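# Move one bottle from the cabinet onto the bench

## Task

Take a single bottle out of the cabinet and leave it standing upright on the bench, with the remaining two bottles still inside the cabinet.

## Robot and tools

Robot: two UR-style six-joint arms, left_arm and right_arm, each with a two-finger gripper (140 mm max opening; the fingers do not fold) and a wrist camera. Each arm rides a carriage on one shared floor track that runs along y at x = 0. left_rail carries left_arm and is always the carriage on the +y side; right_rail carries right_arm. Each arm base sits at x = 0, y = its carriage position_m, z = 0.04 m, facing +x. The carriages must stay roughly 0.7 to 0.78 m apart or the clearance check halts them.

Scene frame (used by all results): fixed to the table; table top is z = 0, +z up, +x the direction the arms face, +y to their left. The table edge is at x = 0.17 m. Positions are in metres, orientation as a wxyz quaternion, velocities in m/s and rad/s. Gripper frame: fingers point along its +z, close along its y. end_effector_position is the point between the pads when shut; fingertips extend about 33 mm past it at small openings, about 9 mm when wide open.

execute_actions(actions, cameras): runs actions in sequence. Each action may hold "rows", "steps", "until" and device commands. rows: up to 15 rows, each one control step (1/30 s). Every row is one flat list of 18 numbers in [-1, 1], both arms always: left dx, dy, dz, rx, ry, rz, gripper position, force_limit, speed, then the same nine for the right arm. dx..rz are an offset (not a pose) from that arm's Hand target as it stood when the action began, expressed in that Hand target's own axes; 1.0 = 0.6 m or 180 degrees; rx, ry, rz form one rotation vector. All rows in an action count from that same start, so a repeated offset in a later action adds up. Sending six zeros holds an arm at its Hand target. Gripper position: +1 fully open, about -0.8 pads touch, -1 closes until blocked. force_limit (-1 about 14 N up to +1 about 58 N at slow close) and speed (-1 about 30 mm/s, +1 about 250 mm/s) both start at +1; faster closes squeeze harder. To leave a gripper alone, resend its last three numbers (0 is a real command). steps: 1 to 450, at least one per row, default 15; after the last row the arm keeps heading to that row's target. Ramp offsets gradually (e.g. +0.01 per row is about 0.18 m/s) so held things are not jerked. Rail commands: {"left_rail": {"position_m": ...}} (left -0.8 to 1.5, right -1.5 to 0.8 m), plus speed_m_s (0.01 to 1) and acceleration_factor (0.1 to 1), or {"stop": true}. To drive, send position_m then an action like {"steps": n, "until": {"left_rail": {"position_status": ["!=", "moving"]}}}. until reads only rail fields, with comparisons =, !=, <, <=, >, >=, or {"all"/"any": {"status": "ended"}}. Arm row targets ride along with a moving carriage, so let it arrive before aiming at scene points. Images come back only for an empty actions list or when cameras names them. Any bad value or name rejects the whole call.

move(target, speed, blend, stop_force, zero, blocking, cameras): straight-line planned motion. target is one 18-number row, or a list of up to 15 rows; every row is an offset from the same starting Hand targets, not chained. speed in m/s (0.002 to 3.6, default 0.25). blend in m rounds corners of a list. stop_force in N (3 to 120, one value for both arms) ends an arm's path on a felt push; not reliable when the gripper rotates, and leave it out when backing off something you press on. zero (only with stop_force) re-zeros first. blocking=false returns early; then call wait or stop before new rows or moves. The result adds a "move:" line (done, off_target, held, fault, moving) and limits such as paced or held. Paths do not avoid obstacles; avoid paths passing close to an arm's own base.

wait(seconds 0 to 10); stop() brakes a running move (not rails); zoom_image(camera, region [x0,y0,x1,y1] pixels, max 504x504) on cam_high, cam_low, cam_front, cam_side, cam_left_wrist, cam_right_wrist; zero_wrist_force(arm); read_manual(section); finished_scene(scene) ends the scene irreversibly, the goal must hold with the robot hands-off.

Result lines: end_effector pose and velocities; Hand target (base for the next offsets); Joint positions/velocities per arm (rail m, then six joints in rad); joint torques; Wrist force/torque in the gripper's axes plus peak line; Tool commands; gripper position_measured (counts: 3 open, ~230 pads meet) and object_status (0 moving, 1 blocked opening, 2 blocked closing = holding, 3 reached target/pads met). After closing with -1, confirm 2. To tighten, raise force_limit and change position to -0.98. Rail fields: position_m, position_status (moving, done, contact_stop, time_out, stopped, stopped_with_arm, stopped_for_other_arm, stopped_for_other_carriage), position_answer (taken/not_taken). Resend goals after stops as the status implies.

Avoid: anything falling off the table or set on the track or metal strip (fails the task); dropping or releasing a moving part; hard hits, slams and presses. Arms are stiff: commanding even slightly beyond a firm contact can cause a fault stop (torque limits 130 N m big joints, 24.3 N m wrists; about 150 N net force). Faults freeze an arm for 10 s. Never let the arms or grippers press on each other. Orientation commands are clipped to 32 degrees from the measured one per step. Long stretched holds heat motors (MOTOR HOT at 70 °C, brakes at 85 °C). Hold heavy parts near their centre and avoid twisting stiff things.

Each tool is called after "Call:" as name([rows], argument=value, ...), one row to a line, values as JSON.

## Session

Call:
execute_actions(actions=[])

Call:
zoom_image(camera="cam_front", region=[80, 150, 430, 450])

Scene clock: 0.00 s.
left_arm: end_effector_position=(+0.3456, +1.0766, +0.5800) position_measured=3 object_status=3 end_effector_quat_wxyz=(+0.000, +0.000, +1.000, +0.000) | right_arm: end_effector_position=(+0.3456, -1.0583, +0.5800) position_measured=3 object_status=3 end_effector_quat_wxyz=(+0.000, +0.000, +1.000, +0.000)
Joint positions: left_arm=[1.049 -0.316 -1.725 0.971 -0.816 -1.571 -0.316] | right_arm=[-1.086 -0.316 -1.725 0.971 -0.816 -1.571 -0.316]
Joint velocities: within noise
Joint torques (N m): no reading
Wrist force (N): no reading
Wrist torque (N m): no reading
Wrist force, peak (N): no reading
Hand target: left_arm +0.3456, +1.0766, +0.5800; +0.000, +0.000, +1.000, +0.000 | right_arm +0.3456, -1.0583, +0.5800; +0.000, +0.000, +1.000, +0.000
Tool commands: left_gripper/position=+1.0 left_gripper/force_limit=+1.0 left_gripper/speed=+1.0 right_gripper/position=+1.0 right_gripper/force_limit=+1.0 right_gripper/speed=+1.0
left_rail: position_m=1.049 position_status=done
right_rail: position_m=-1.086 position_status=done
camera_calibration:
cam_left_wrist: T_world_to_cam=[[-0.0215946, 0.999287, -0.030983, -1.03442], [0.929348, 0.0314887, 0.36786, -0.568707], [0.368573, -0.0208502, -0.929365, 0.574372], [0, 0, 0, 1]] pos_world=[0.29449, 1.06357, 0.710956]
cam_right_wrist: T_world_to_cam=[[0.0281951, 0.999484, 0.0153645, 1.05002], [0.941461, -0.0317177, 0.335628, -0.546658], [0.335942, 0.00500205, -0.941869, 0.573806], [0, 0, 0, 1]] pos_world=[0.292286, -1.06969, 0.707791]

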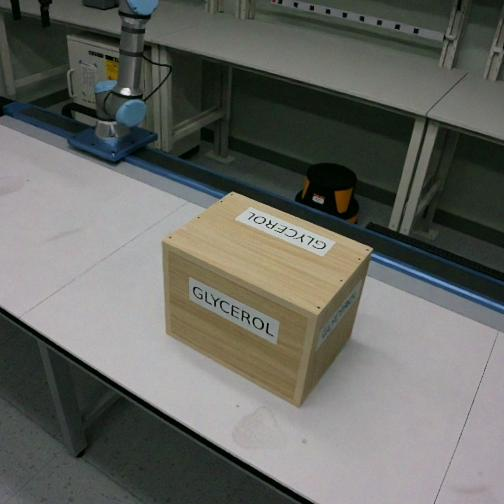

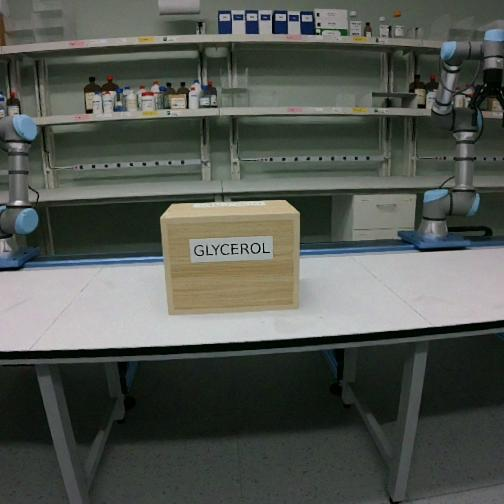

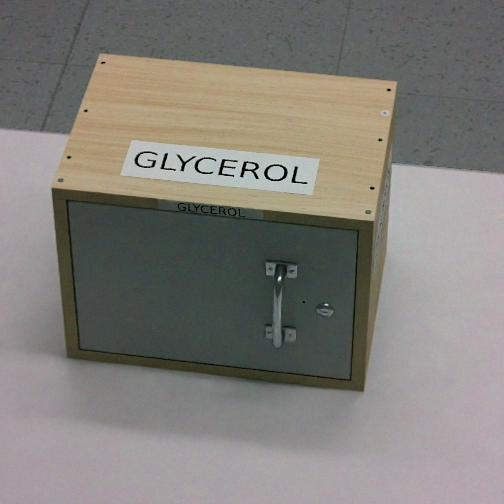

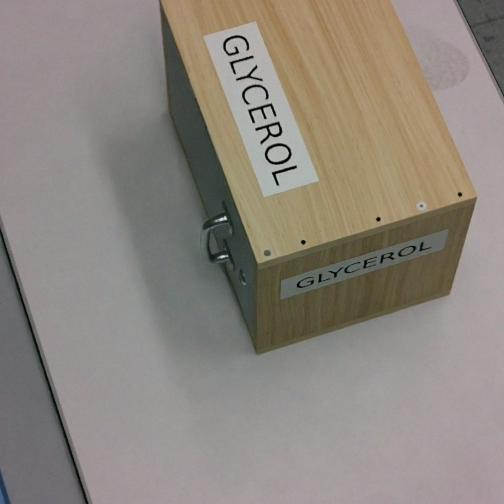

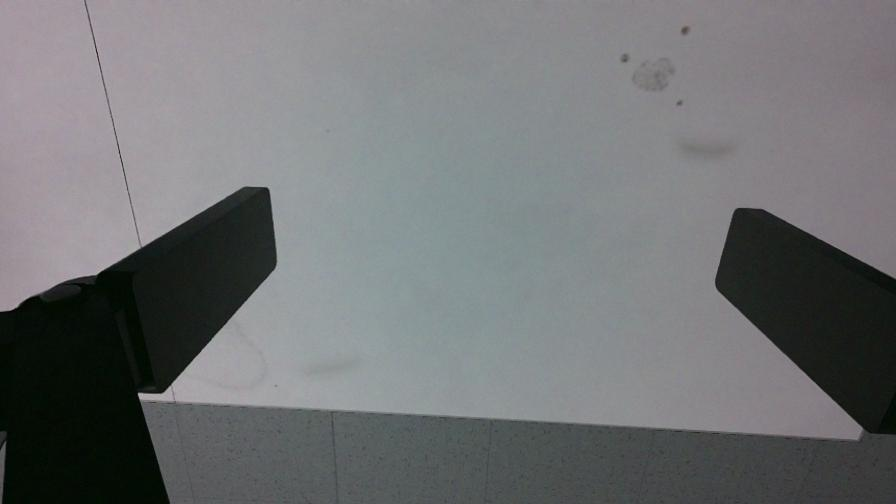

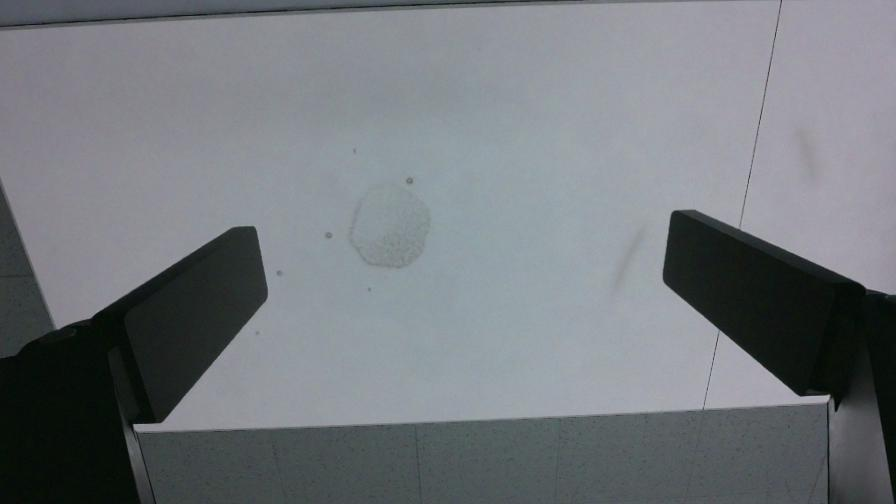

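Scaled by 1.440 from the camera's 504x504 image, which has a finer 720x720 frame.

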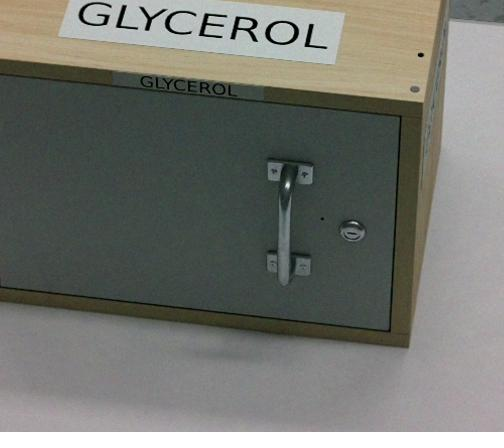

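Call:
execute_actions([
  {"right_rail":{"position_m":-0.7},"rows":[[0,0,0,0,0,0,1,1,1,0,0,0,0,0,0,0.4,-0.9,0]],"steps":200,"until":{"right_rail":{"position_status":["!=","moving"]}}},
])

Call:
move([
  [0,0,0,0,0,0,1,1,1,-0.0907,0.4533,0.1333,0,0,0,0.4,-0.9,0],
  [0,0,0,0,0,0,1,1,1,-0.0907,0.4533,0.1333,0,-0.5,0,0.4,-0.9,0],
  [0,0,0,0,0,0,1,1,1,0.076,0.975,0.5,-0.5,0,0.866,0.4,-0.9,0],
  [0,0,0,0,0,0,1,1,1,0.076,0.975,0.7,-0.5,0,0.866,0.4,-0.9,0],
], blend=[0.03,0.03,0.03,0], speed=[0.3,0.6,0.6,0.2], cameras=["cam_front","cam_right_wrist","cam_side"])

Call:
zoom_image(camera="cam_side", region=[100, 130, 300, 330])

Scene clock: 4.13 s.
left_arm: end_effector_position=(+0.3456, +1.0766, +0.5800) position_measured=3 object_status=3 end_effector_quat_wxyz=(+0.000, +0.000, +1.000, +0.000) | right_arm: end_effector_position=(+0.3456, -0.6728, +0.5800) position_measured=78 object_status=3 end_effector_quat_wxyz=(+0.000, +0.000, +1.000, +0.000)
Joint positions: left_arm=[1.049 -0.316 -1.725 0.971 -0.816 -1.571 -0.316] | right_arm=[-0.7 -0.316 -1.725 0.971 -0.816 -1.571 -0.316]
Joint torques (N m): left_arm=[0.38 -12.02 -21.52 -2.69 -0.05 0.35] | right_arm=[-0.15 -10.77 -19.72 -2.67 0.07 -0.19]
Wrist force (N): left_arm=[-0.1 0.2 0.1] | right_arm=[0.1 0.2 0.1]
Wrist torque (N m): left_arm=[0.04 0.02 0.00] | right_arm=[0.03 -0.03 0.00]
Wrist force, peak (N): left_arm=[-0.3 0.6 0.1] | right_arm=[-0.1 -1.6 0.1]
Hand target: left_arm +0.3456, +1.0766, +0.5800; +0.000, +0.000, +1.000, +0.000 | right_arm +0.3456, -0.6728, +0.5800; +0.000, +0.000, +1.000, +0.000
Off the commanded pose: left_arm 0.000 m, 0 deg | right_arm 0.000 m, 0 deg.
left_rail: position_m=1.049 position_status=done
right_rail: position_m=-0.700 position_status=done

Scene clock: 8.27 s.
left_arm: end_effector_position=(+0.3456, +1.0766, +0.5800) position_measured=3 object_status=3 end_effector_quat_wxyz=(+0.000, +0.000, +1.000, +0.000) | right_arm: end_effector_position=(+0.3738, -0.3244, +0.4456) position_measured=78 object_status=3 end_effector_quat_wxyz=(+0.669, +0.298, +0.653, +0.192)
Joint positions: left_arm=[1.049 -0.316 -1.725 0.971 -0.816 -1.571 -0.316] | right_arm=[-0.7 1.097 -1.33 2.051 -3.765 -2.816 0.8]
Joint torques (N m): left_arm=[0.23 -12.33 -21.53 -2.76 0.04 0.3] | right_arm=[-9.91 -21.58 -6.9 -3.34 2.36 -1.91]
Wrist force (N): left_arm=[-0.2 0.2 0.3] | right_arm=[0.1 0.8 -1.3]
Wrist torque (N m): left_arm=[0.03 0.03 0.00] | right_arm=[-0.02 -0.10 0.12]
Wrist force, peak (N): left_arm=[-0.7 0.2 0.1] | right_arm=[6.9 3.9 -4.8]
Hand target: left_arm +0.3456, +1.0766, +0.5800; +0.000, +0.000, +1.000, +0.000 | right_arm +0.3738, -0.3244, +0.4456; +0.669, +0.298, +0.653, +0.192 (not the last commanded pose)
Off the commanded pose: left_arm 0.000 m, 0 deg | right_arm 0.378 m, 139 deg.
left_rail: position_m=1.049 position_status=done
right_rail: position_m=-0.700 position_status=done
move: held (right_arm; a check stopped the path); path passed 2 of 4 targets; limits=held
pose unreachable (right arm): on one or more control steps of this call, first in action 0 (counted from 0), this arm could not follow its commanded pose, so it was not sent that pose on those steps. It may still have moved: this result reports where it is.
cause: moving toward the commanded pose would bring two parts of the arm too close to each other (its gripper and another part of the arm, with joints 5 (wrist 1) to 7 (wrist 3) between them, 8 mm apart when it was first held).
camera_calibration:
cam_right_wrist: T_world_to_cam=[[0.115628, 0.732378, 0.671008, -0.0938019], [-0.40457, -0.582241, 0.705208, -0.344956], [0.907168, -0.353012, 0.228975, -0.417425], [0, 0, 0, 1]] pos_world=[0.249962, -0.279505, 0.401787]
Images, in order (width x height): cam_front 504x504, cam_side 504x504, cam_right_wrist 896x504.

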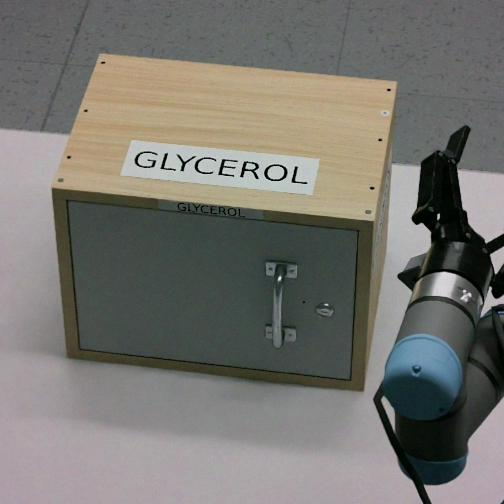

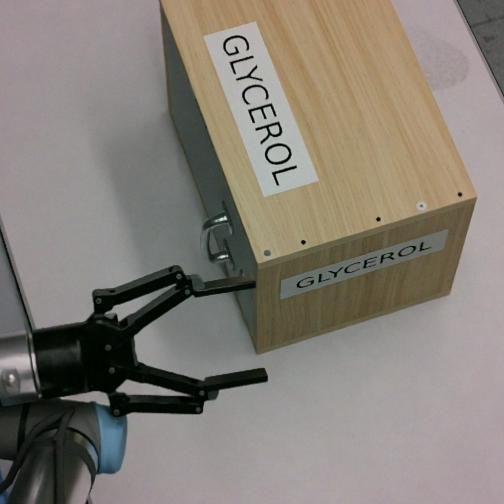

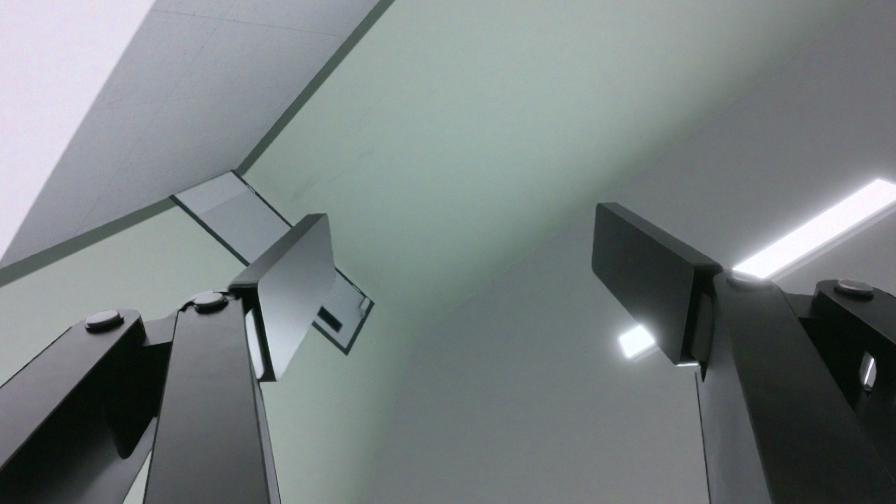

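Scaled by 2.520 from the camera's 504x504 image, which has a finer 720x720 frame.

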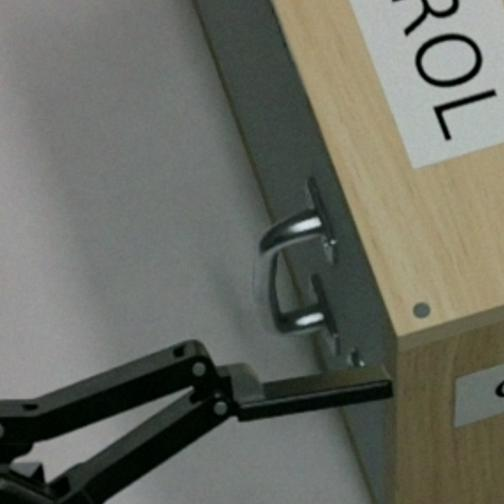

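Call:
move([
  [0,0,0,0,0,0,1,1,1,0.2687,0.2417,-0.1265,0,0,0,0.4,-0.9,0],
  [0,0,0,0,0,0,1,1,1,0.2687,0.2417,-0.1265,0.2097,-0.0149,0.74,0.4,-0.9,0],
], blend=[0.05,0], speed=[0.25,0.6], cameras=["cam_front","cam_right_wrist"])

Scene clock: 11.20 s.
left_arm: end_effector_position=(+0.3456, +1.0766, +0.5800) position_measured=3 object_status=3 end_effector_quat_wxyz=(+0.000, +0.000, +1.000, +0.000) | right_arm: end_effector_position=(+0.3330, -0.1328, +0.4212) position_measured=78 object_status=3 end_effector_quat_wxyz=(+0.670, +0.294, +0.653, +0.196)
Joint positions: left_arm=[1.049 -0.316 -1.725 0.971 -0.816 -1.571 -0.316] | right_arm=[-0.7 1.31 -0.946 1.53 -3.525 -3.016 0.906]
Joint torques (N m): left_arm=[0.85 -12.21 -21.21 -2.69 -0.05 0.34] | right_arm=[-9.76 -49.87 -8.63 -3.03 2.04 -2.26]
Wrist force (N): left_arm=[-0.2 0.5 -0.1] | right_arm=[0.2 0.8 -1.2]
Wrist torque (N m): left_arm=[0.09 0.04 0.00] | right_arm=[-0.04 -0.11 0.13]
Wrist force, peak (N): left_arm=[-0.3 0.3 0.5] | right_arm=[9.1 2.8 -4.7]
Hand target: left_arm +0.3456, +1.0766, +0.5800; +0.000, +0.000, +1.000, +0.000 | right_arm +0.3330, -0.1329, +0.4212; +0.670, +0.294, +0.653, +0.196 (not the last commanded pose)
Off the commanded pose: left_arm 0.000 m, 0 deg | right_arm 0.033 m, 139 deg.
left_rail: position_m=1.049 position_status=done
right_rail: position_m=-0.700 position_status=done
move: held (right_arm; a check stopped the path); path passed 0 of 2 targets; limits=held
pose unreachable (right arm): on one or more control steps of this call, first in action 0 (counted from 0), this arm could not follow its commanded pose, so it was not sent that pose on those steps. It may still have moved: this result reports where it is.
cause: moving toward the commanded pose would bring two parts of the arm too close to each other (its gripper and another part of the arm, with joints 5 (wrist 1) to 7 (wrist 3) between them, 2 mm apart when it was first held).
camera_calibration:
cam_right_wrist: T_world_to_cam=[[0.103087, 0.734138, 0.67113, -0.208685], [-0.40252, -0.586219, 0.703083, -0.232957], [0.909588, -0.342621, 0.235074, -0.309124], [0, 0, 0, 1]] pos_world=[0.208918, -0.0892731, 0.376509]
Images, in order (width x height): cam_front 504x504, cam_right_wrist 896x504.

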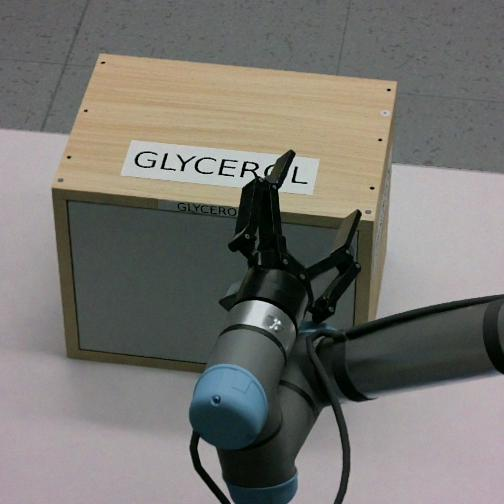

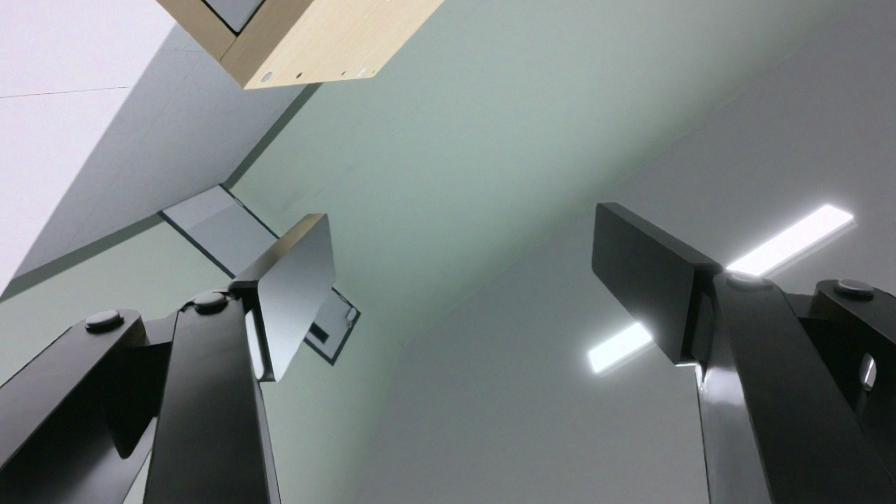

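Call:
move([
  [0,0,0,0,0,0,1,1,1,0.036,0.051,0.188,0,0,0,-0.8,-0.9,1],
  [0,0,0,0,0,0,1,1,1,0.036,0.051,0.188,0.2097,-0.0149,0.74,-0.8,-0.9,1],
], speed=[0.25,0.6], cameras=["cam_front","cam_right_wrist"])

Scene clock: 15.97 s.
left_arm: end_effector_position=(+0.3456, +1.0766, +0.5800) position_measured=3 object_status=3 end_effector_quat_wxyz=(+0.000, +0.000, +1.000, +0.000) | right_arm: end_effector_position=(+0.4499, -0.1114, +0.4218) position_measured=229 object_status=3 end_effector_quat_wxyz=(-0.002, +0.866, +0.005, +0.501)
Joint positions: left_arm=[1.049 -0.316 -1.725 0.971 -0.816 -1.571 -0.316] | right_arm=[-0.7 1.053 -1.23 1.466 -2.526 -2.417 3.847]
Joint torques (N m): left_arm=[0.62 -12.77 -21.71 -2.58 -0.01 0.31] | right_arm=[-10.45 -44.67 -37.96 -1.01 1.06 1.27]
Wrist force (N): left_arm=[0.0 0.2 -0.1] | right_arm=[0.9 -0.8 1.3]
Wrist torque (N m): left_arm=[0.03 0.00 0.00] | right_arm=[-0.22 -0.11 0.02]
Wrist force, peak (N): left_arm=[-0.3 0.5 0.1] | right_arm=[-0.1 0.1 -3.0]
Hand target: left_arm +0.3456, +1.0766, +0.5800; +0.000, +0.000, +1.000, +0.000 | right_arm +0.4499, -0.1114, +0.4218; -0.002, +0.866, +0.005, +0.501
Off the commanded pose: left_arm 0.000 m, 0 deg | right_arm 0.000 m, 0 deg.
left_rail: position_m=1.049 position_status=done
right_rail: position_m=-0.700 position_status=done
move: done
camera_calibration:
cam_right_wrist: T_world_to_cam=[[-0.0162795, -0.999762, -0.0145192, -0.0871661], [-0.760739, 0.0218081, -0.648692, 0.625334], [0.648854, 0.000484955, -0.760913, 0.167394], [0, 0, 0, 1]] pos_world=[0.365682, -0.100864, 0.531756]
Images, in order (width x height): cam_front 504x504, cam_right_wrist 896x504.

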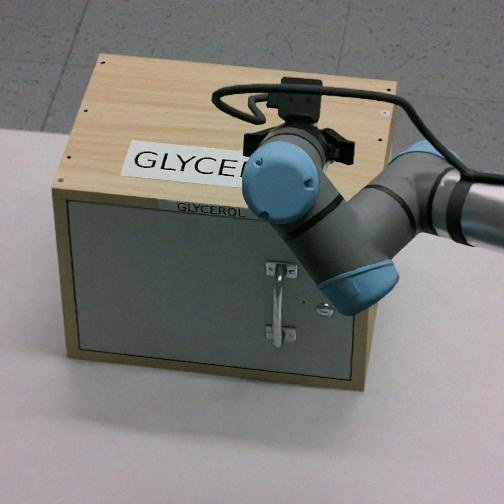

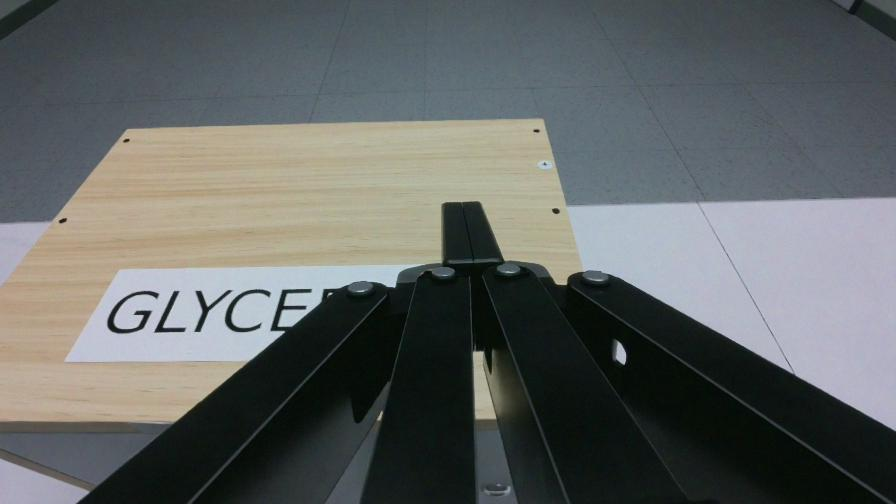

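Call:
move([
  [0,0,0,0,0,0,1,1,1,-0.125,-0.0433,-0.2165,0,0,0,0.3,-0.9,1],
  [0,0,0,0,0,0,1,1,1,-0.4858,-0.0433,-0.0082,0,0,0,0.3,-0.9,1],
], speed=0.25, blend=[0.03,0], cameras=["cam_front","cam_right_wrist","cam_side"])

Call:
zoom_image(camera="cam_side", region=[50, 150, 300, 400])

Scene clock: 18.67 s.
left_arm: end_effector_position=(+0.3456, +1.0766, +0.5800) position_measured=3 object_status=3 end_effector_quat_wxyz=(+0.000, +0.000, +1.000, +0.000) | right_arm: end_effector_position=(+0.3000, -0.0877, +0.1717) position_measured=91 object_status=3 end_effector_quat_wxyz=(-0.002, +0.866, +0.005, +0.501)
Joint positions: left_arm=[1.049 -0.316 -1.725 0.971 -0.816 -1.571 -0.316] | right_arm=[-0.7 1.301 -1.004 1.788 -2.803 -2.555 4.188]
Joint torques (N m): left_arm=[0.25 -12.28 -21.44 -2.54 0.03 0.32] | right_arm=[-9.95 -33.79 -8.09 -5.28 -4.3 -2.06]
Wrist force (N): left_arm=[-0.2 0.2 0.1] | right_arm=[0.8 -0.6 1.3]
Wrist torque (N m): left_arm=[0.03 0.04 0.00] | right_arm=[-0.19 -0.08 0.23]
Wrist force, peak (N): left_arm=[0.2 0.5 0.2] | right_arm=[2.4 -0.3 2.9]
Hand target: left_arm +0.3456, +1.0766, +0.5800; +0.000, +0.000, +1.000, +0.000 | right_arm +0.3000, -0.0877, +0.1716; -0.002, +0.866, +0.005, +0.501
Off the commanded pose: left_arm 0.000 m, 0 deg | right_arm 0.000 m, 0 deg.
left_rail: position_m=1.049 position_status=done
right_rail: position_m=-0.700 position_status=done
move: done
camera_calibration:
cam_right_wrist: T_world_to_cam=[[-0.0164323, -0.999758, -0.0146476, -0.0693761], [-0.760785, 0.0220077, -0.648631, 0.348486], [0.648796, 0.000485193, -0.760962, 0.0742917], [0, 0, 0, 1]] pos_world=[0.215783, -0.0770647, 0.281556]
Images, in order (width x height): cam_front 504x504, cam_side 504x504, cam_right_wrist 896x504.

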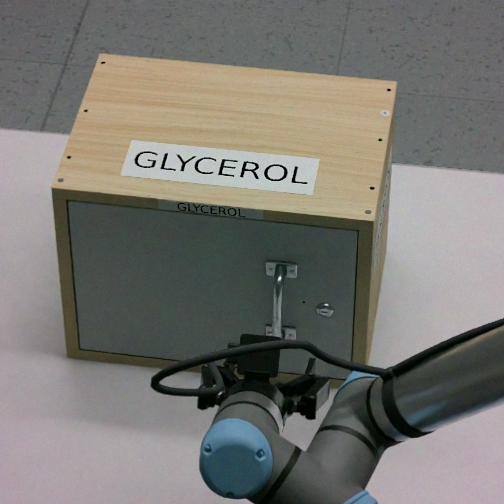

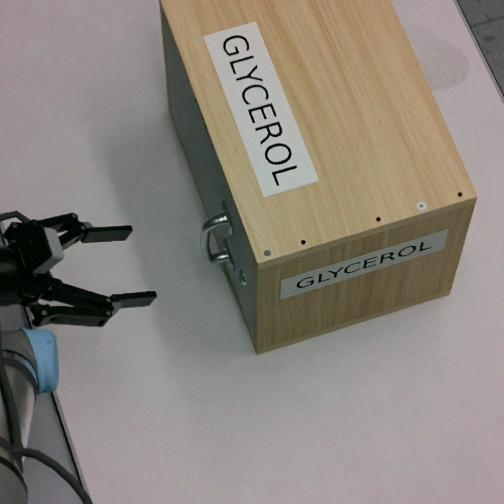

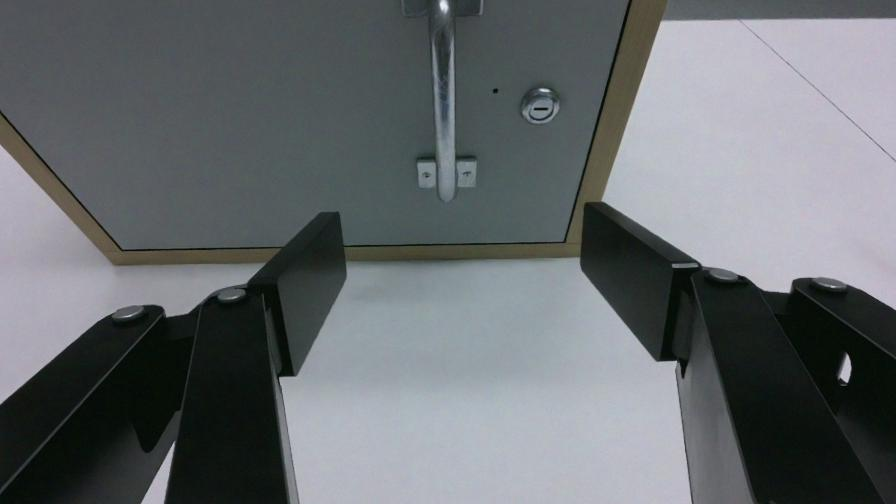

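Scaled by 2.016 from the camera's 504x504 image, which has a finer 720x720 frame.

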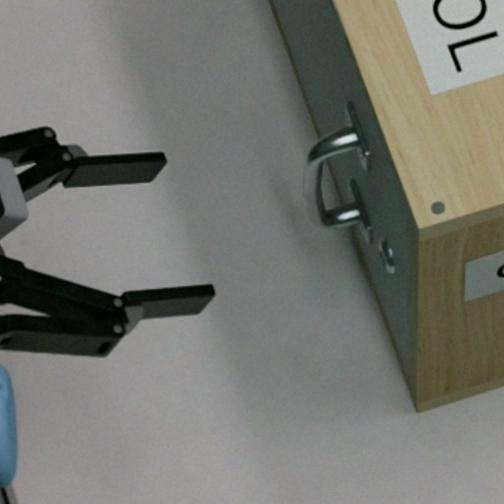

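Call:
move([
  [0,0,0,0,0,0,1,1,1,0.0388,-0.0178,0.1739,0,0,0,0.3,-0.2,-1],
], speed=0.1, cameras=["cam_right_wrist"])

Call:
zoom_image(camera="cam_right_wrist", region=[300, 0, 620, 320])

Scene clock: 21.23 s.
left_arm: end_effector_position=(+0.3456, +1.0766, +0.5800) position_measured=3 object_status=3 end_effector_quat_wxyz=(+0.000, +0.000, +1.000, +0.000) | right_arm: end_effector_position=(+0.4018, -0.0759, +0.1397) position_measured=91 object_status=3 end_effector_quat_wxyz=(-0.002, +0.866, +0.005, +0.501)
Joint positions: left_arm=[1.049 -0.316 -1.725 0.971 -0.816 -1.571 -0.316] | right_arm=[-0.7 1.15 -0.865 1.695 -3.029 -2.478 3.965]
Joint torques (N m): left_arm=[-0.37 -12.29 -21.5 -2.53 0.07 0.28] | right_arm=[-10.21 -36.24 -31.03 -5.46 1.11 -2.03]
Wrist force (N): left_arm=[-0.1 0.1 0.1] | right_arm=[0.5 -0.7 1.2]
Wrist torque (N m): left_arm=[0.03 0.02 0.00] | right_arm=[-0.20 0.00 0.22]
Wrist force, peak (N): left_arm=[0.0 0.6 0.1] | right_arm=[0.9 -0.8 2.0]
Hand target: left_arm +0.3456, +1.0766, +0.5800; +0.000, +0.000, +1.000, +0.000 | right_arm +0.4019, -0.0759, +0.1397; -0.002, +0.866, +0.005, +0.501
Off the commanded pose: left_arm 0.000 m, 0 deg | right_arm 0.000 m, 0 deg.
left_rail: position_m=1.049 position_status=done
right_rail: position_m=-0.700 position_status=done
move: done
camera_calibration:
cam_right_wrist: T_world_to_cam=[[-0.0164323, -0.999758, -0.0146476, -0.0564734], [-0.760785, 0.0220077, -0.648631, 0.404985], [0.648796, 0.000485193, -0.760962, -0.0160361], [0, 0, 0, 1]] pos_world=[0.317583, -0.0653647, 0.249656]
Images, in order (width x height): cam_right_wrist 896x504.

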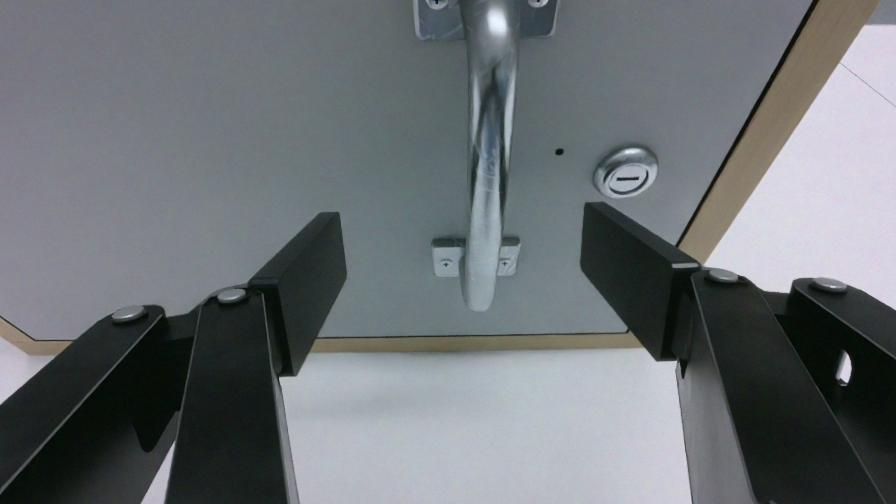

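Scaled by 1.575 from the camera's 896x504 image, which has a finer 1280x720 frame.

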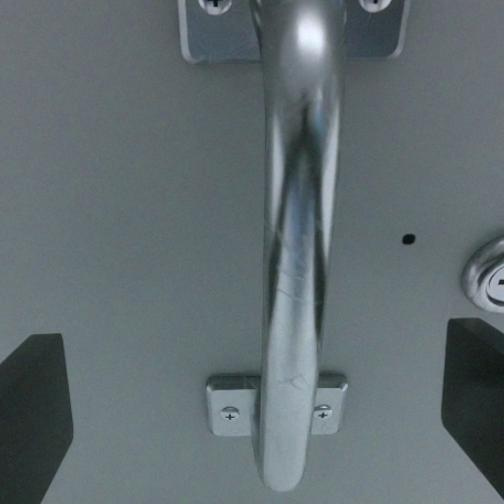

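Call:
move([
  [0,0,0,0,0,0,1,1,1,0.026,0.011,-0.0125,0,0,0,0.3,-0.3,-1],
  [0,0,0,0,0,0,1,1,1,0.026,0.011,-0.0125,0,0,0,-1,-0.3,-1],
], speed=0.1, cameras=["cam_right_wrist"])

Call:
wait(seconds=0.7)

Scene clock: 25.23 s.
left_arm: end_effector_position=(+0.3456, +1.0766, +0.5800) position_measured=3 object_status=3 end_effector_quat_wxyz=(+0.000, +0.000, +1.000, +0.000) | right_arm: end_effector_position=(+0.4032, -0.0824, +0.1570) position_measured=213 object_status=0 end_effector_quat_wxyz=(-0.002, +0.866, +0.005, +0.501)
Joint positions: left_arm=[1.049 -0.316 -1.725 0.971 -0.816 -1.571 -0.316] | right_arm=[-0.7 1.143 -0.903 1.709 -3.012 -2.473 3.957]
Joint torques (N m): left_arm=[0.74 -12.76 -21.53 -2.47 0.12 0.29] | right_arm=[-9.77 -47.62 -7.68 -0.95 -5.03 -1.81]
Wrist force (N): left_arm=[-0.2 0.3 0.1] | right_arm=[3.0 -11.5 0.8]
Wrist torque (N m): left_arm=[0.06 0.03 0.00] | right_arm=[-0.16 -0.09 0.32]
Wrist force, peak (N): left_arm=[-0.3 0.2 0.4] | right_arm=[4.9 -15.5 4.3]
Hand target: left_arm +0.3456, +1.0766, +0.5800; +0.000, +0.000, +1.000, +0.000 | right_arm +0.4033, -0.0825, +0.1570; -0.002, +0.866, +0.005, +0.501
Off the commanded pose: left_arm 0.000 m, 0 deg | right_arm 0.000 m, 0 deg.
left_rail: position_m=1.049 position_status=done
right_rail: position_m=-0.700 position_status=done
move: done
camera_calibration:
cam_right_wrist: T_world_to_cam=[[-0.0162282, -0.99976, -0.0147322, -0.0627387], [-0.760881, 0.0219072, -0.648522, 0.417343], [0.648689, 0.000685063, -0.761053, -0.00377929], [0, 0, 0, 1]] pos_world=[0.318982, -0.0718638, 0.266856]
Images, in order (width x height): cam_right_wrist 896x504.

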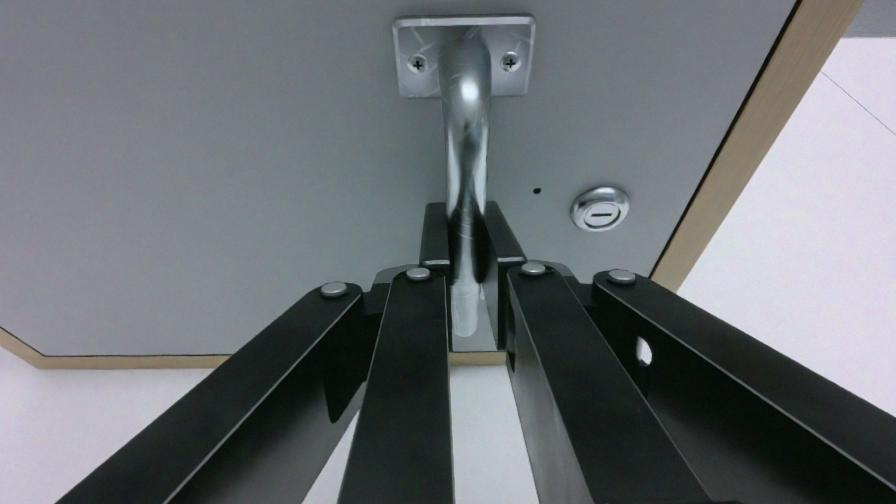

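Scene clock: 25.93 s.
left_arm: end_effector_position=(+0.3456, +1.0766, +0.5800) position_measured=3 object_status=3 end_effector_quat_wxyz=(+0.000, +0.000, +1.000, +0.000) | right_arm: end_effector_position=(+0.4033, -0.0825, +0.1570) position_measured=213 object_status=2 end_effector_quat_wxyz=(-0.002, +0.866, +0.005, +0.501)
Joint positions: left_arm=[1.049 -0.316 -1.725 0.971 -0.816 -1.571 -0.316] | right_arm=[-0.7 1.143 -0.903 1.709 -3.012 -2.474 3.957]
Joint torques (N m): left_arm=[0.25 -12.34 -21.52 -2.47 0.17 0.28] | right_arm=[-9.39 -42.22 -7.57 -0.93 -6.75 -1.87]
Wrist force (N): left_arm=[-0.2 0.2 0.1] | right_arm=[2.1 -13.8 1.2]
Wrist torque (N m): left_arm=[0.04 0.05 0.00] | right_arm=[-0.18 -0.09 0.32]
Wrist force, peak (N): left_arm=[-0.3 0.5 0.1] | right_arm=[2.1 -13.8 1.1]
Hand target: left_arm +0.3456, +1.0766, +0.5800; +0.000, +0.000, +1.000, +0.000 | right_arm +0.4033, -0.0825, +0.1570; -0.002, +0.866, +0.005, +0.501
Tool commands: left_gripper/position=+1.0 left_gripper/force_limit=+1.0 left_gripper/speed=+1.0 right_gripper/position=-1.0 right_gripper/force_limit=-0.3 right_gripper/speed=-1.0
Off the commanded pose: left_arm 0.000 m, 0 deg | right_arm 0.000 m, 0 deg.
left_rail: position_m=1.049 position_status=done
right_rail: position_m=-0.700 position_status=done
wait: 0.70 s

Call:
move(target=[0,0,0,0,0,0,1,1,1,-0.0167,-0.005,-0.0289,0,0,0,-1,-0.3,-1], speed=0.03, stop_force=40, cameras=["cam_front","cam_right_wrist"])

Scene clock: 27.87 s.
left_arm: end_effector_position=(+0.3456, +1.0766, +0.5800) position_measured=3 object_status=3 end_effector_quat_wxyz=(+0.000, +0.000, +1.000, +0.000) | right_arm: end_effector_position=(+0.3832, -0.0797, +0.1569) position_measured=213 object_status=2 end_effector_quat_wxyz=(-0.002, +0.866, +0.005, +0.501)
Joint positions: left_arm=[1.049 -0.316 -1.725 0.971 -0.816 -1.571 -0.316] | right_arm=[-0.7 1.175 -0.913 1.719 -2.978 -2.492 3.999]
Joint torques (N m): left_arm=[0 -12.15 -21.13 -2.49 0.19 0.32] | right_arm=[10.07 -48.91 -2.06 0.57 -6.05 1.33]
Wrist force (N): left_arm=[0.1 0.6 0.4] | right_arm=[3.8 -13.0 6.3]
Wrist torque (N m): left_arm=[0.12 -0.03 0.00] | right_arm=[-0.22 -0.03 0.21]
Wrist force, peak (N): left_arm=[0.1 0.6 0.4] | right_arm=[3.8 -17.0 6.2]
Hand target: left_arm +0.3456, +1.0766, +0.5800; +0.000, +0.000, +1.000, +0.000 | right_arm +0.3832, -0.0797, +0.1569; -0.002, +0.866, +0.005, +0.501
Off the commanded pose: left_arm 0.000 m, 0 deg | right_arm 0.000 m, 0 deg.
left_rail: position_m=1.049 position_status=done
right_rail: position_m=-0.700 position_status=done
move: done
camera_calibration:
cam_right_wrist: T_world_to_cam=[[-0.0163563, -0.99976, -0.0145827, -0.060266], [-0.760786, 0.0219077, -0.648633, 0.402066], [0.648796, 0.00048506, -0.760962, 0.00912187], [0, 0, 0, 1]] pos_world=[0.298982, -0.0690643, 0.266856]
Images, in order (width x height): cam_front 504x504, cam_right_wrist 896x504.

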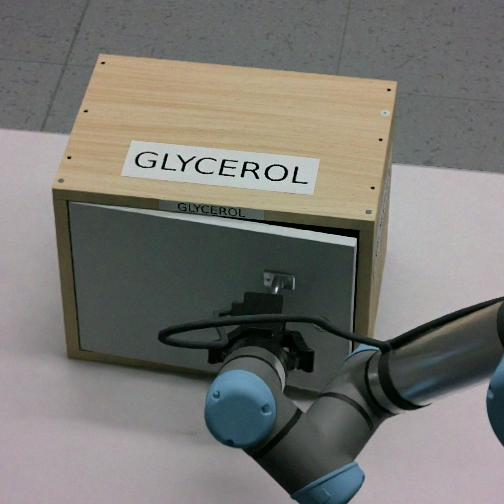

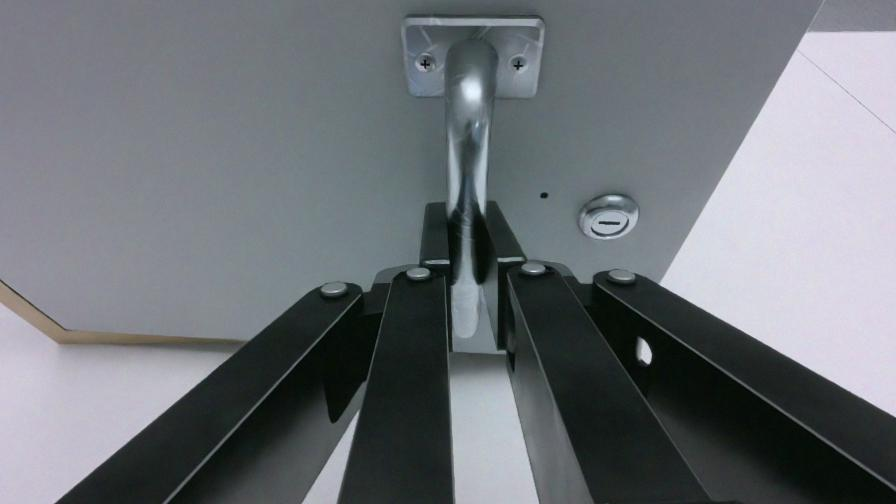

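Call:
move([
  [0,0,0,0,0,0,1,1,1,-0.0374,-0.0275,-0.0648,-0.0481,0,0.0278,-1,-0.3,-1],
  [0,0,0,0,0,0,1,1,1,-0.0718,-0.0677,-0.1244,-0.0962,0,0.0556,-1,-0.3,-1],
], speed=0.05, blend=[0.01,0])

Call:
move([
  [0,0,0,0,0,0,1,1,1,0,0,0,0,0,0,0.3,-0.3,-0.5],
  [0,0,0,0,0,0,1,1,1,0.05,0,-0.12,0,0,0,0.3,-0.3,-0.5],
], speed=0.1, cameras=["cam_front","cam_right_wrist","cam_side"])

Scene clock: 32.40 s.
left_arm: end_effector_position=(+0.3456, +1.0766, +0.5800) position_measured=3 object_status=3 end_effector_quat_wxyz=(+0.000, +0.000, +1.000, +0.000) | right_arm: end_effector_position=(+0.2966, -0.0400, +0.1568) position_measured=213 object_status=2 end_effector_quat_wxyz=(+0.085, +0.853, -0.145, +0.494)
Joint positions: left_arm=[1.049 -0.316 -1.725 0.971 -0.816 -1.571 -0.316] | right_arm=[-0.7 1.336 -0.811 1.291 -1.872 -2.611 4.917]
Joint torques (N m): left_arm=[0.79 -12.21 -21.2 -2.35 0.19 0.32] | right_arm=[14.51 -38.25 -28.85 2.22 3.41 1.16]
Wrist force (N): left_arm=[0.0 0.1 0.3] | right_arm=[9.4 -13.5 3.4]
Wrist torque (N m): left_arm=[0.02 0.00 0.00] | right_arm=[-0.28 -0.37 0.17]
Wrist force, peak (N): left_arm=[-0.2 0.2 0.6] | right_arm=[5.7 -15.9 6.7]
Hand target: left_arm +0.3456, +1.0766, +0.5800; +0.000, +0.000, +1.000, +0.000 | right_arm +0.2966, -0.0400, +0.1568; +0.085, +0.853, -0.145, +0.494
Off the commanded pose: left_arm 0.000 m, 0 deg | right_arm 0.000 m, 0 deg.
left_rail: position_m=1.049 position_status=done
right_rail: position_m=-0.700 position_status=done
move: done

Scene clock: 35.00 s.
left_arm: end_effector_position=(+0.3456, +1.0766, +0.5800) position_measured=3 object_status=3 end_effector_quat_wxyz=(+0.000, +0.000, +1.000, +0.000) | right_arm: end_effector_position=(+0.2518, -0.0242, +0.2186) position_measured=91 object_status=3 end_effector_quat_wxyz=(+0.085, +0.853, -0.145, +0.494)
Joint positions: left_arm=[1.049 -0.316 -1.725 0.971 -0.816 -1.571 -0.316] | right_arm=[-0.7 1.399 -0.84 1.144 -1.594 -2.596 5.037]
Joint torques (N m): left_arm=[0.27 -11.99 -21.34 -2.51 0.18 0.32] | right_arm=[11.53 -42.34 -36.34 0.19 0.42 1.32]
Wrist force (N): left_arm=[-0.2 0.1 0.0] | right_arm=[0.0 -0.8 1.3]
Wrist torque (N m): left_arm=[0.03 0.03 -0.01] | right_arm=[-0.22 0.11 0.03]
Wrist force, peak (N): left_arm=[-0.1 0.6 0.1] | right_arm=[9.6 -13.1 3.5]
Hand target: left_arm +0.3456, +1.0766, +0.5800; +0.000, +0.000, +1.000, +0.000 | right_arm +0.2518, -0.0242, +0.2186; +0.085, +0.853, -0.145, +0.494
Off the commanded pose: left_arm 0.000 m, 0 deg | right_arm 0.000 m, 0 deg.
left_rail: position_m=1.049 position_status=done
right_rail: position_m=-0.700 position_status=done
move: done
camera_calibration:
cam_right_wrist: T_world_to_cam=[[-0.357227, -0.93389, -0.0154536, 0.0815511], [-0.706894, 0.281137, -0.649048, 0.333725], [0.610483, -0.220933, -0.760591, 0.145412], [0, 0, 0, 1]] pos_world=[0.176269, 0.0144634, 0.328462]
Images, in order (width x height): cam_front 504x504, cam_side 504x504, cam_right_wrist 896x504.

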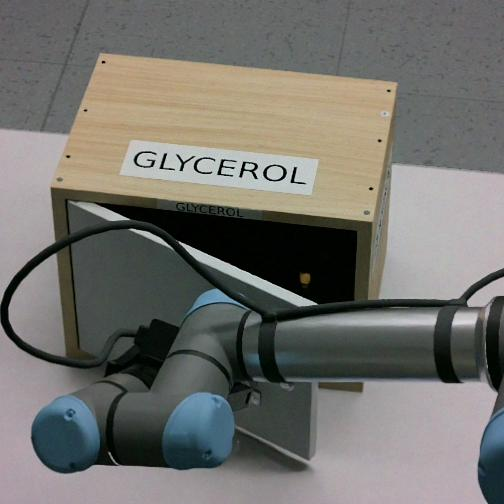

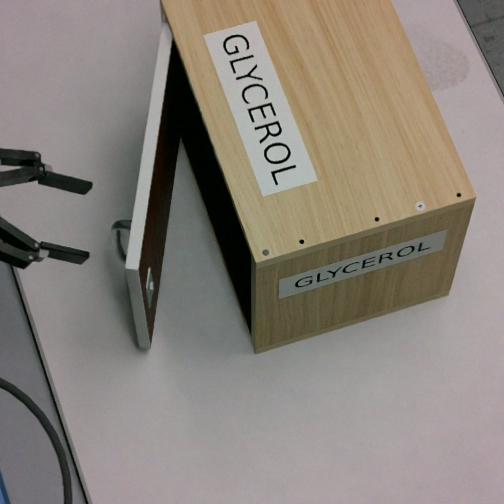

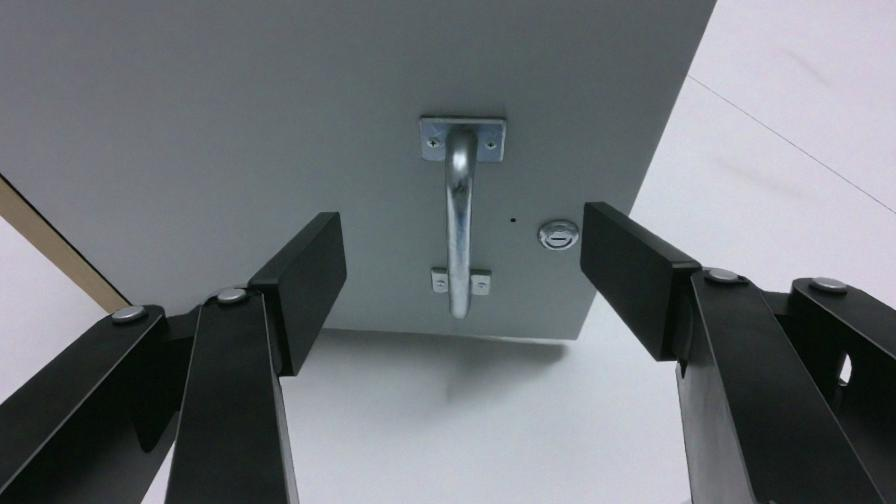

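Call:
move([
  [0,0,0,0,0,0,1,1,1,0.231,0,-0.1333,0,0,0,-0.8,-0.9,0.5],
  [0,0,0,0,0,0,1,1,1,0.231,0,-0.1333,0.0962,0,-0.0556,-0.8,-0.9,0.5],
], speed=0.25, blend=[0.05,0])

Call:
execute_actions([
  {"right_rail":{"position_m":-0.97},"steps":200,"until":{"right_rail":{"position_status":["!=","moving"]}}},
])

Call:
move(target=[0,0,0,0,0,0,1,1,1,-0.2564,0,0.356,0,0,0,-0.8,-0.9,0.5], speed=0.25, cameras=["cam_front","cam_right_wrist","cam_side"])

Scene clock: 38.00 s.
left_arm: end_effector_position=(+0.3456, +1.0766, +0.5800) position_measured=3 object_status=3 end_effector_quat_wxyz=(+0.000, +0.000, +1.000, +0.000) | right_arm: end_effector_position=(+0.2516, -0.0239, +0.3787) position_measured=229 object_status=3 end_effector_quat_wxyz=(-0.002, +0.866, +0.005, +0.501)
Joint positions: left_arm=[1.049 -0.316 -1.725 0.971 -0.816 -1.571 -0.316] | right_arm=[-0.7 1.398 -1.128 1.341 -2.088 -2.591 4.356]
Joint torques (N m): left_arm=[0.09 -12.4 -21.17 -2.33 0.23 0.36] | right_arm=[-9.61 -48.5 -15.18 -5.3 0.57 -1.85]
Wrist force (N): left_arm=[-0.1 0.1 0.2] | right_arm=[-0.2 -0.7 1.2]
Wrist torque (N m): left_arm=[0.02 0.01 0.00] | right_arm=[-0.21 0.12 0.23]
Wrist force, peak (N): left_arm=[-0.4 0.6 0.1] | right_arm=[-2.4 -0.8 2.4]
Hand target: left_arm +0.3456, +1.0766, +0.5800; +0.000, +0.000, +1.000, +0.000 | right_arm +0.2516, -0.0239, +0.3787; -0.002, +0.866, +0.005, +0.501
Off the commanded pose: left_arm 0.000 m, 0 deg | right_arm 0.000 m, 0 deg.
left_rail: position_m=1.049 position_status=done
right_rail: position_m=-0.700 position_status=done
move: done

Scene clock: 39.50 s.
left_arm: end_effector_position=(+0.3456, +1.0766, +0.5800) position_measured=3 object_status=3 end_effector_quat_wxyz=(+0.000, +0.000, +1.000, +0.000) | right_arm: end_effector_position=(+0.2516, -0.2939, +0.3787) position_measured=229 object_status=3 end_effector_quat_wxyz=(-0.002, +0.866, +0.005, +0.501)
Joint positions: left_arm=[1.049 -0.316 -1.725 0.971 -0.816 -1.571 -0.316] | right_arm=[-0.97 1.398 -1.129 1.341 -2.088 -2.591 4.356]
Joint torques (N m): left_arm=[0.53 -12.11 -21.87 -2.33 0.26 0.32] | right_arm=[-6.38 -34.06 -20.3 -3.51 -0.16 -1.7]
Wrist force (N): left_arm=[0.0 0.1 0.1] | right_arm=[0.0 -0.8 1.3]
Wrist torque (N m): left_arm=[0.03 0.00 0.00] | right_arm=[-0.24 0.09 0.22]
Wrist force, peak (N): left_arm=[-0.3 0.6 0.0] | right_arm=[0.0 -1.9 1.5]
Hand target: left_arm +0.3456, +1.0766, +0.5800; +0.000, +0.000, +1.000, +0.000 | right_arm +0.2516, -0.2939, +0.3787; -0.002, +0.866, +0.005, +0.501
Tool commands: left_gripper/position=+1.0 left_gripper/force_limit=+1.0 left_gripper/speed=+1.0 right_gripper/position=-0.8 right_gripper/force_limit=-0.9 right_gripper/speed=+0.5
Off the commanded pose: left_arm 0.000 m, 0 deg | right_arm 0.000 m, 0 deg.
left_rail: position_m=1.049 position_status=done
right_rail: position_m=-0.970 position_status=done

Scene clock: 41.27 s.
left_arm: end_effector_position=(+0.3456, +1.0766, +0.5800) position_measured=3 object_status=3 end_effector_quat_wxyz=(+0.000, +0.000, +1.000, +0.000) | right_arm: end_effector_position=(+0.3600, -0.2932, +0.1388) position_measured=229 object_status=3 end_effector_quat_wxyz=(-0.002, +0.866, +0.005, +0.501)
Joint positions: left_arm=[1.049 -0.316 -1.725 0.971 -0.816 -1.571 -0.316] | right_arm=[-0.97 1.24 -0.81 1.557 -2.843 -2.527 4.093]
Joint torques (N m): left_arm=[0.52 -12.2 -21.63 -2.24 0.24 0.36] | right_arm=[-9.98 -39.95 -32.45 -5.47 0.86 -1.95]
Wrist force (N): left_arm=[-0.2 0.3 0.0] | right_arm=[0.2 -0.8 1.4]
Wrist torque (N m): left_arm=[0.07 0.04 0.00] | right_arm=[-0.23 0.05 0.22]
Wrist force, peak (N): left_arm=[-0.2 0.5 0.1] | right_arm=[-0.9 -0.8 3.0]
Hand target: left_arm +0.3456, +1.0766, +0.5800; +0.000, +0.000, +1.000, +0.000 | right_arm +0.3600, -0.2932, +0.1388; -0.002, +0.866, +0.005, +0.501
Off the commanded pose: left_arm 0.000 m, 0 deg | right_arm 0.000 m, 0 deg.
left_rail: position_m=1.049 position_status=done
right_rail: position_m=-0.970 position_status=done
move: done
camera_calibration:
cam_right_wrist: T_world_to_cam=[[-0.0164323, -0.999758, -0.0146476, -0.274421], [-0.760785, 0.0220077, -0.648631, 0.377383], [0.648796, 0.000485193, -0.760962, 0.0105041], [0, 0, 0, 1]] pos_world=[0.275783, -0.282665, 0.248756]
Images, in order (width x height): cam_front 504x504, cam_side 504x504, cam_right_wrist 896x504.

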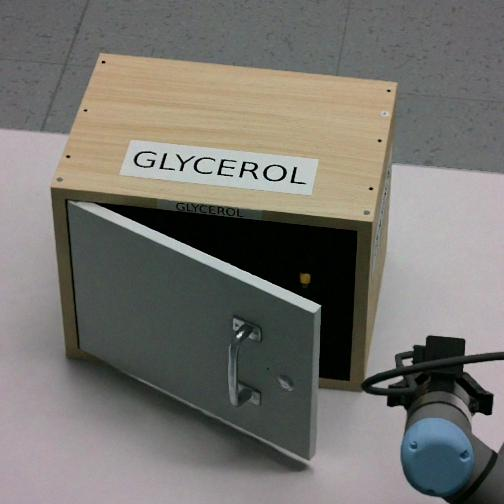

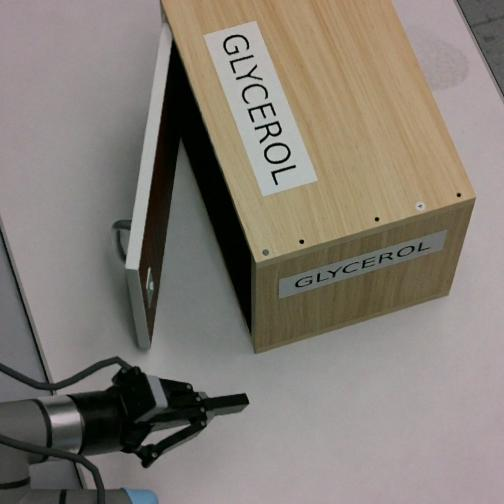

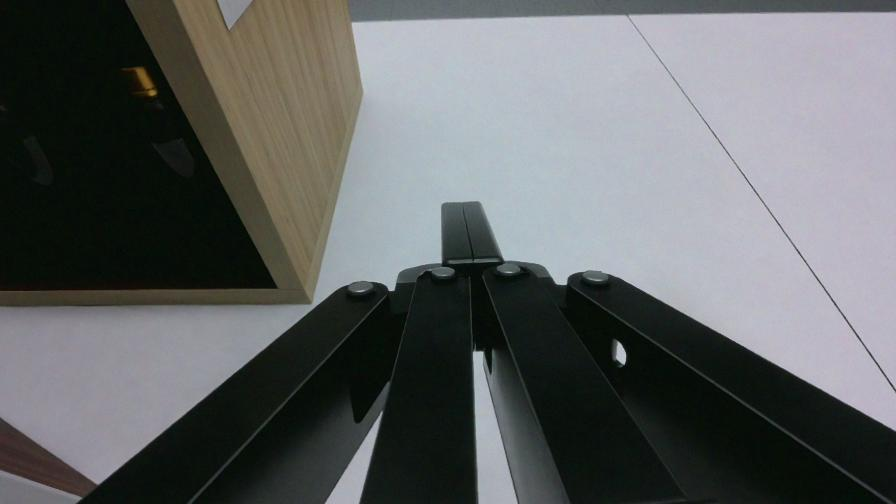

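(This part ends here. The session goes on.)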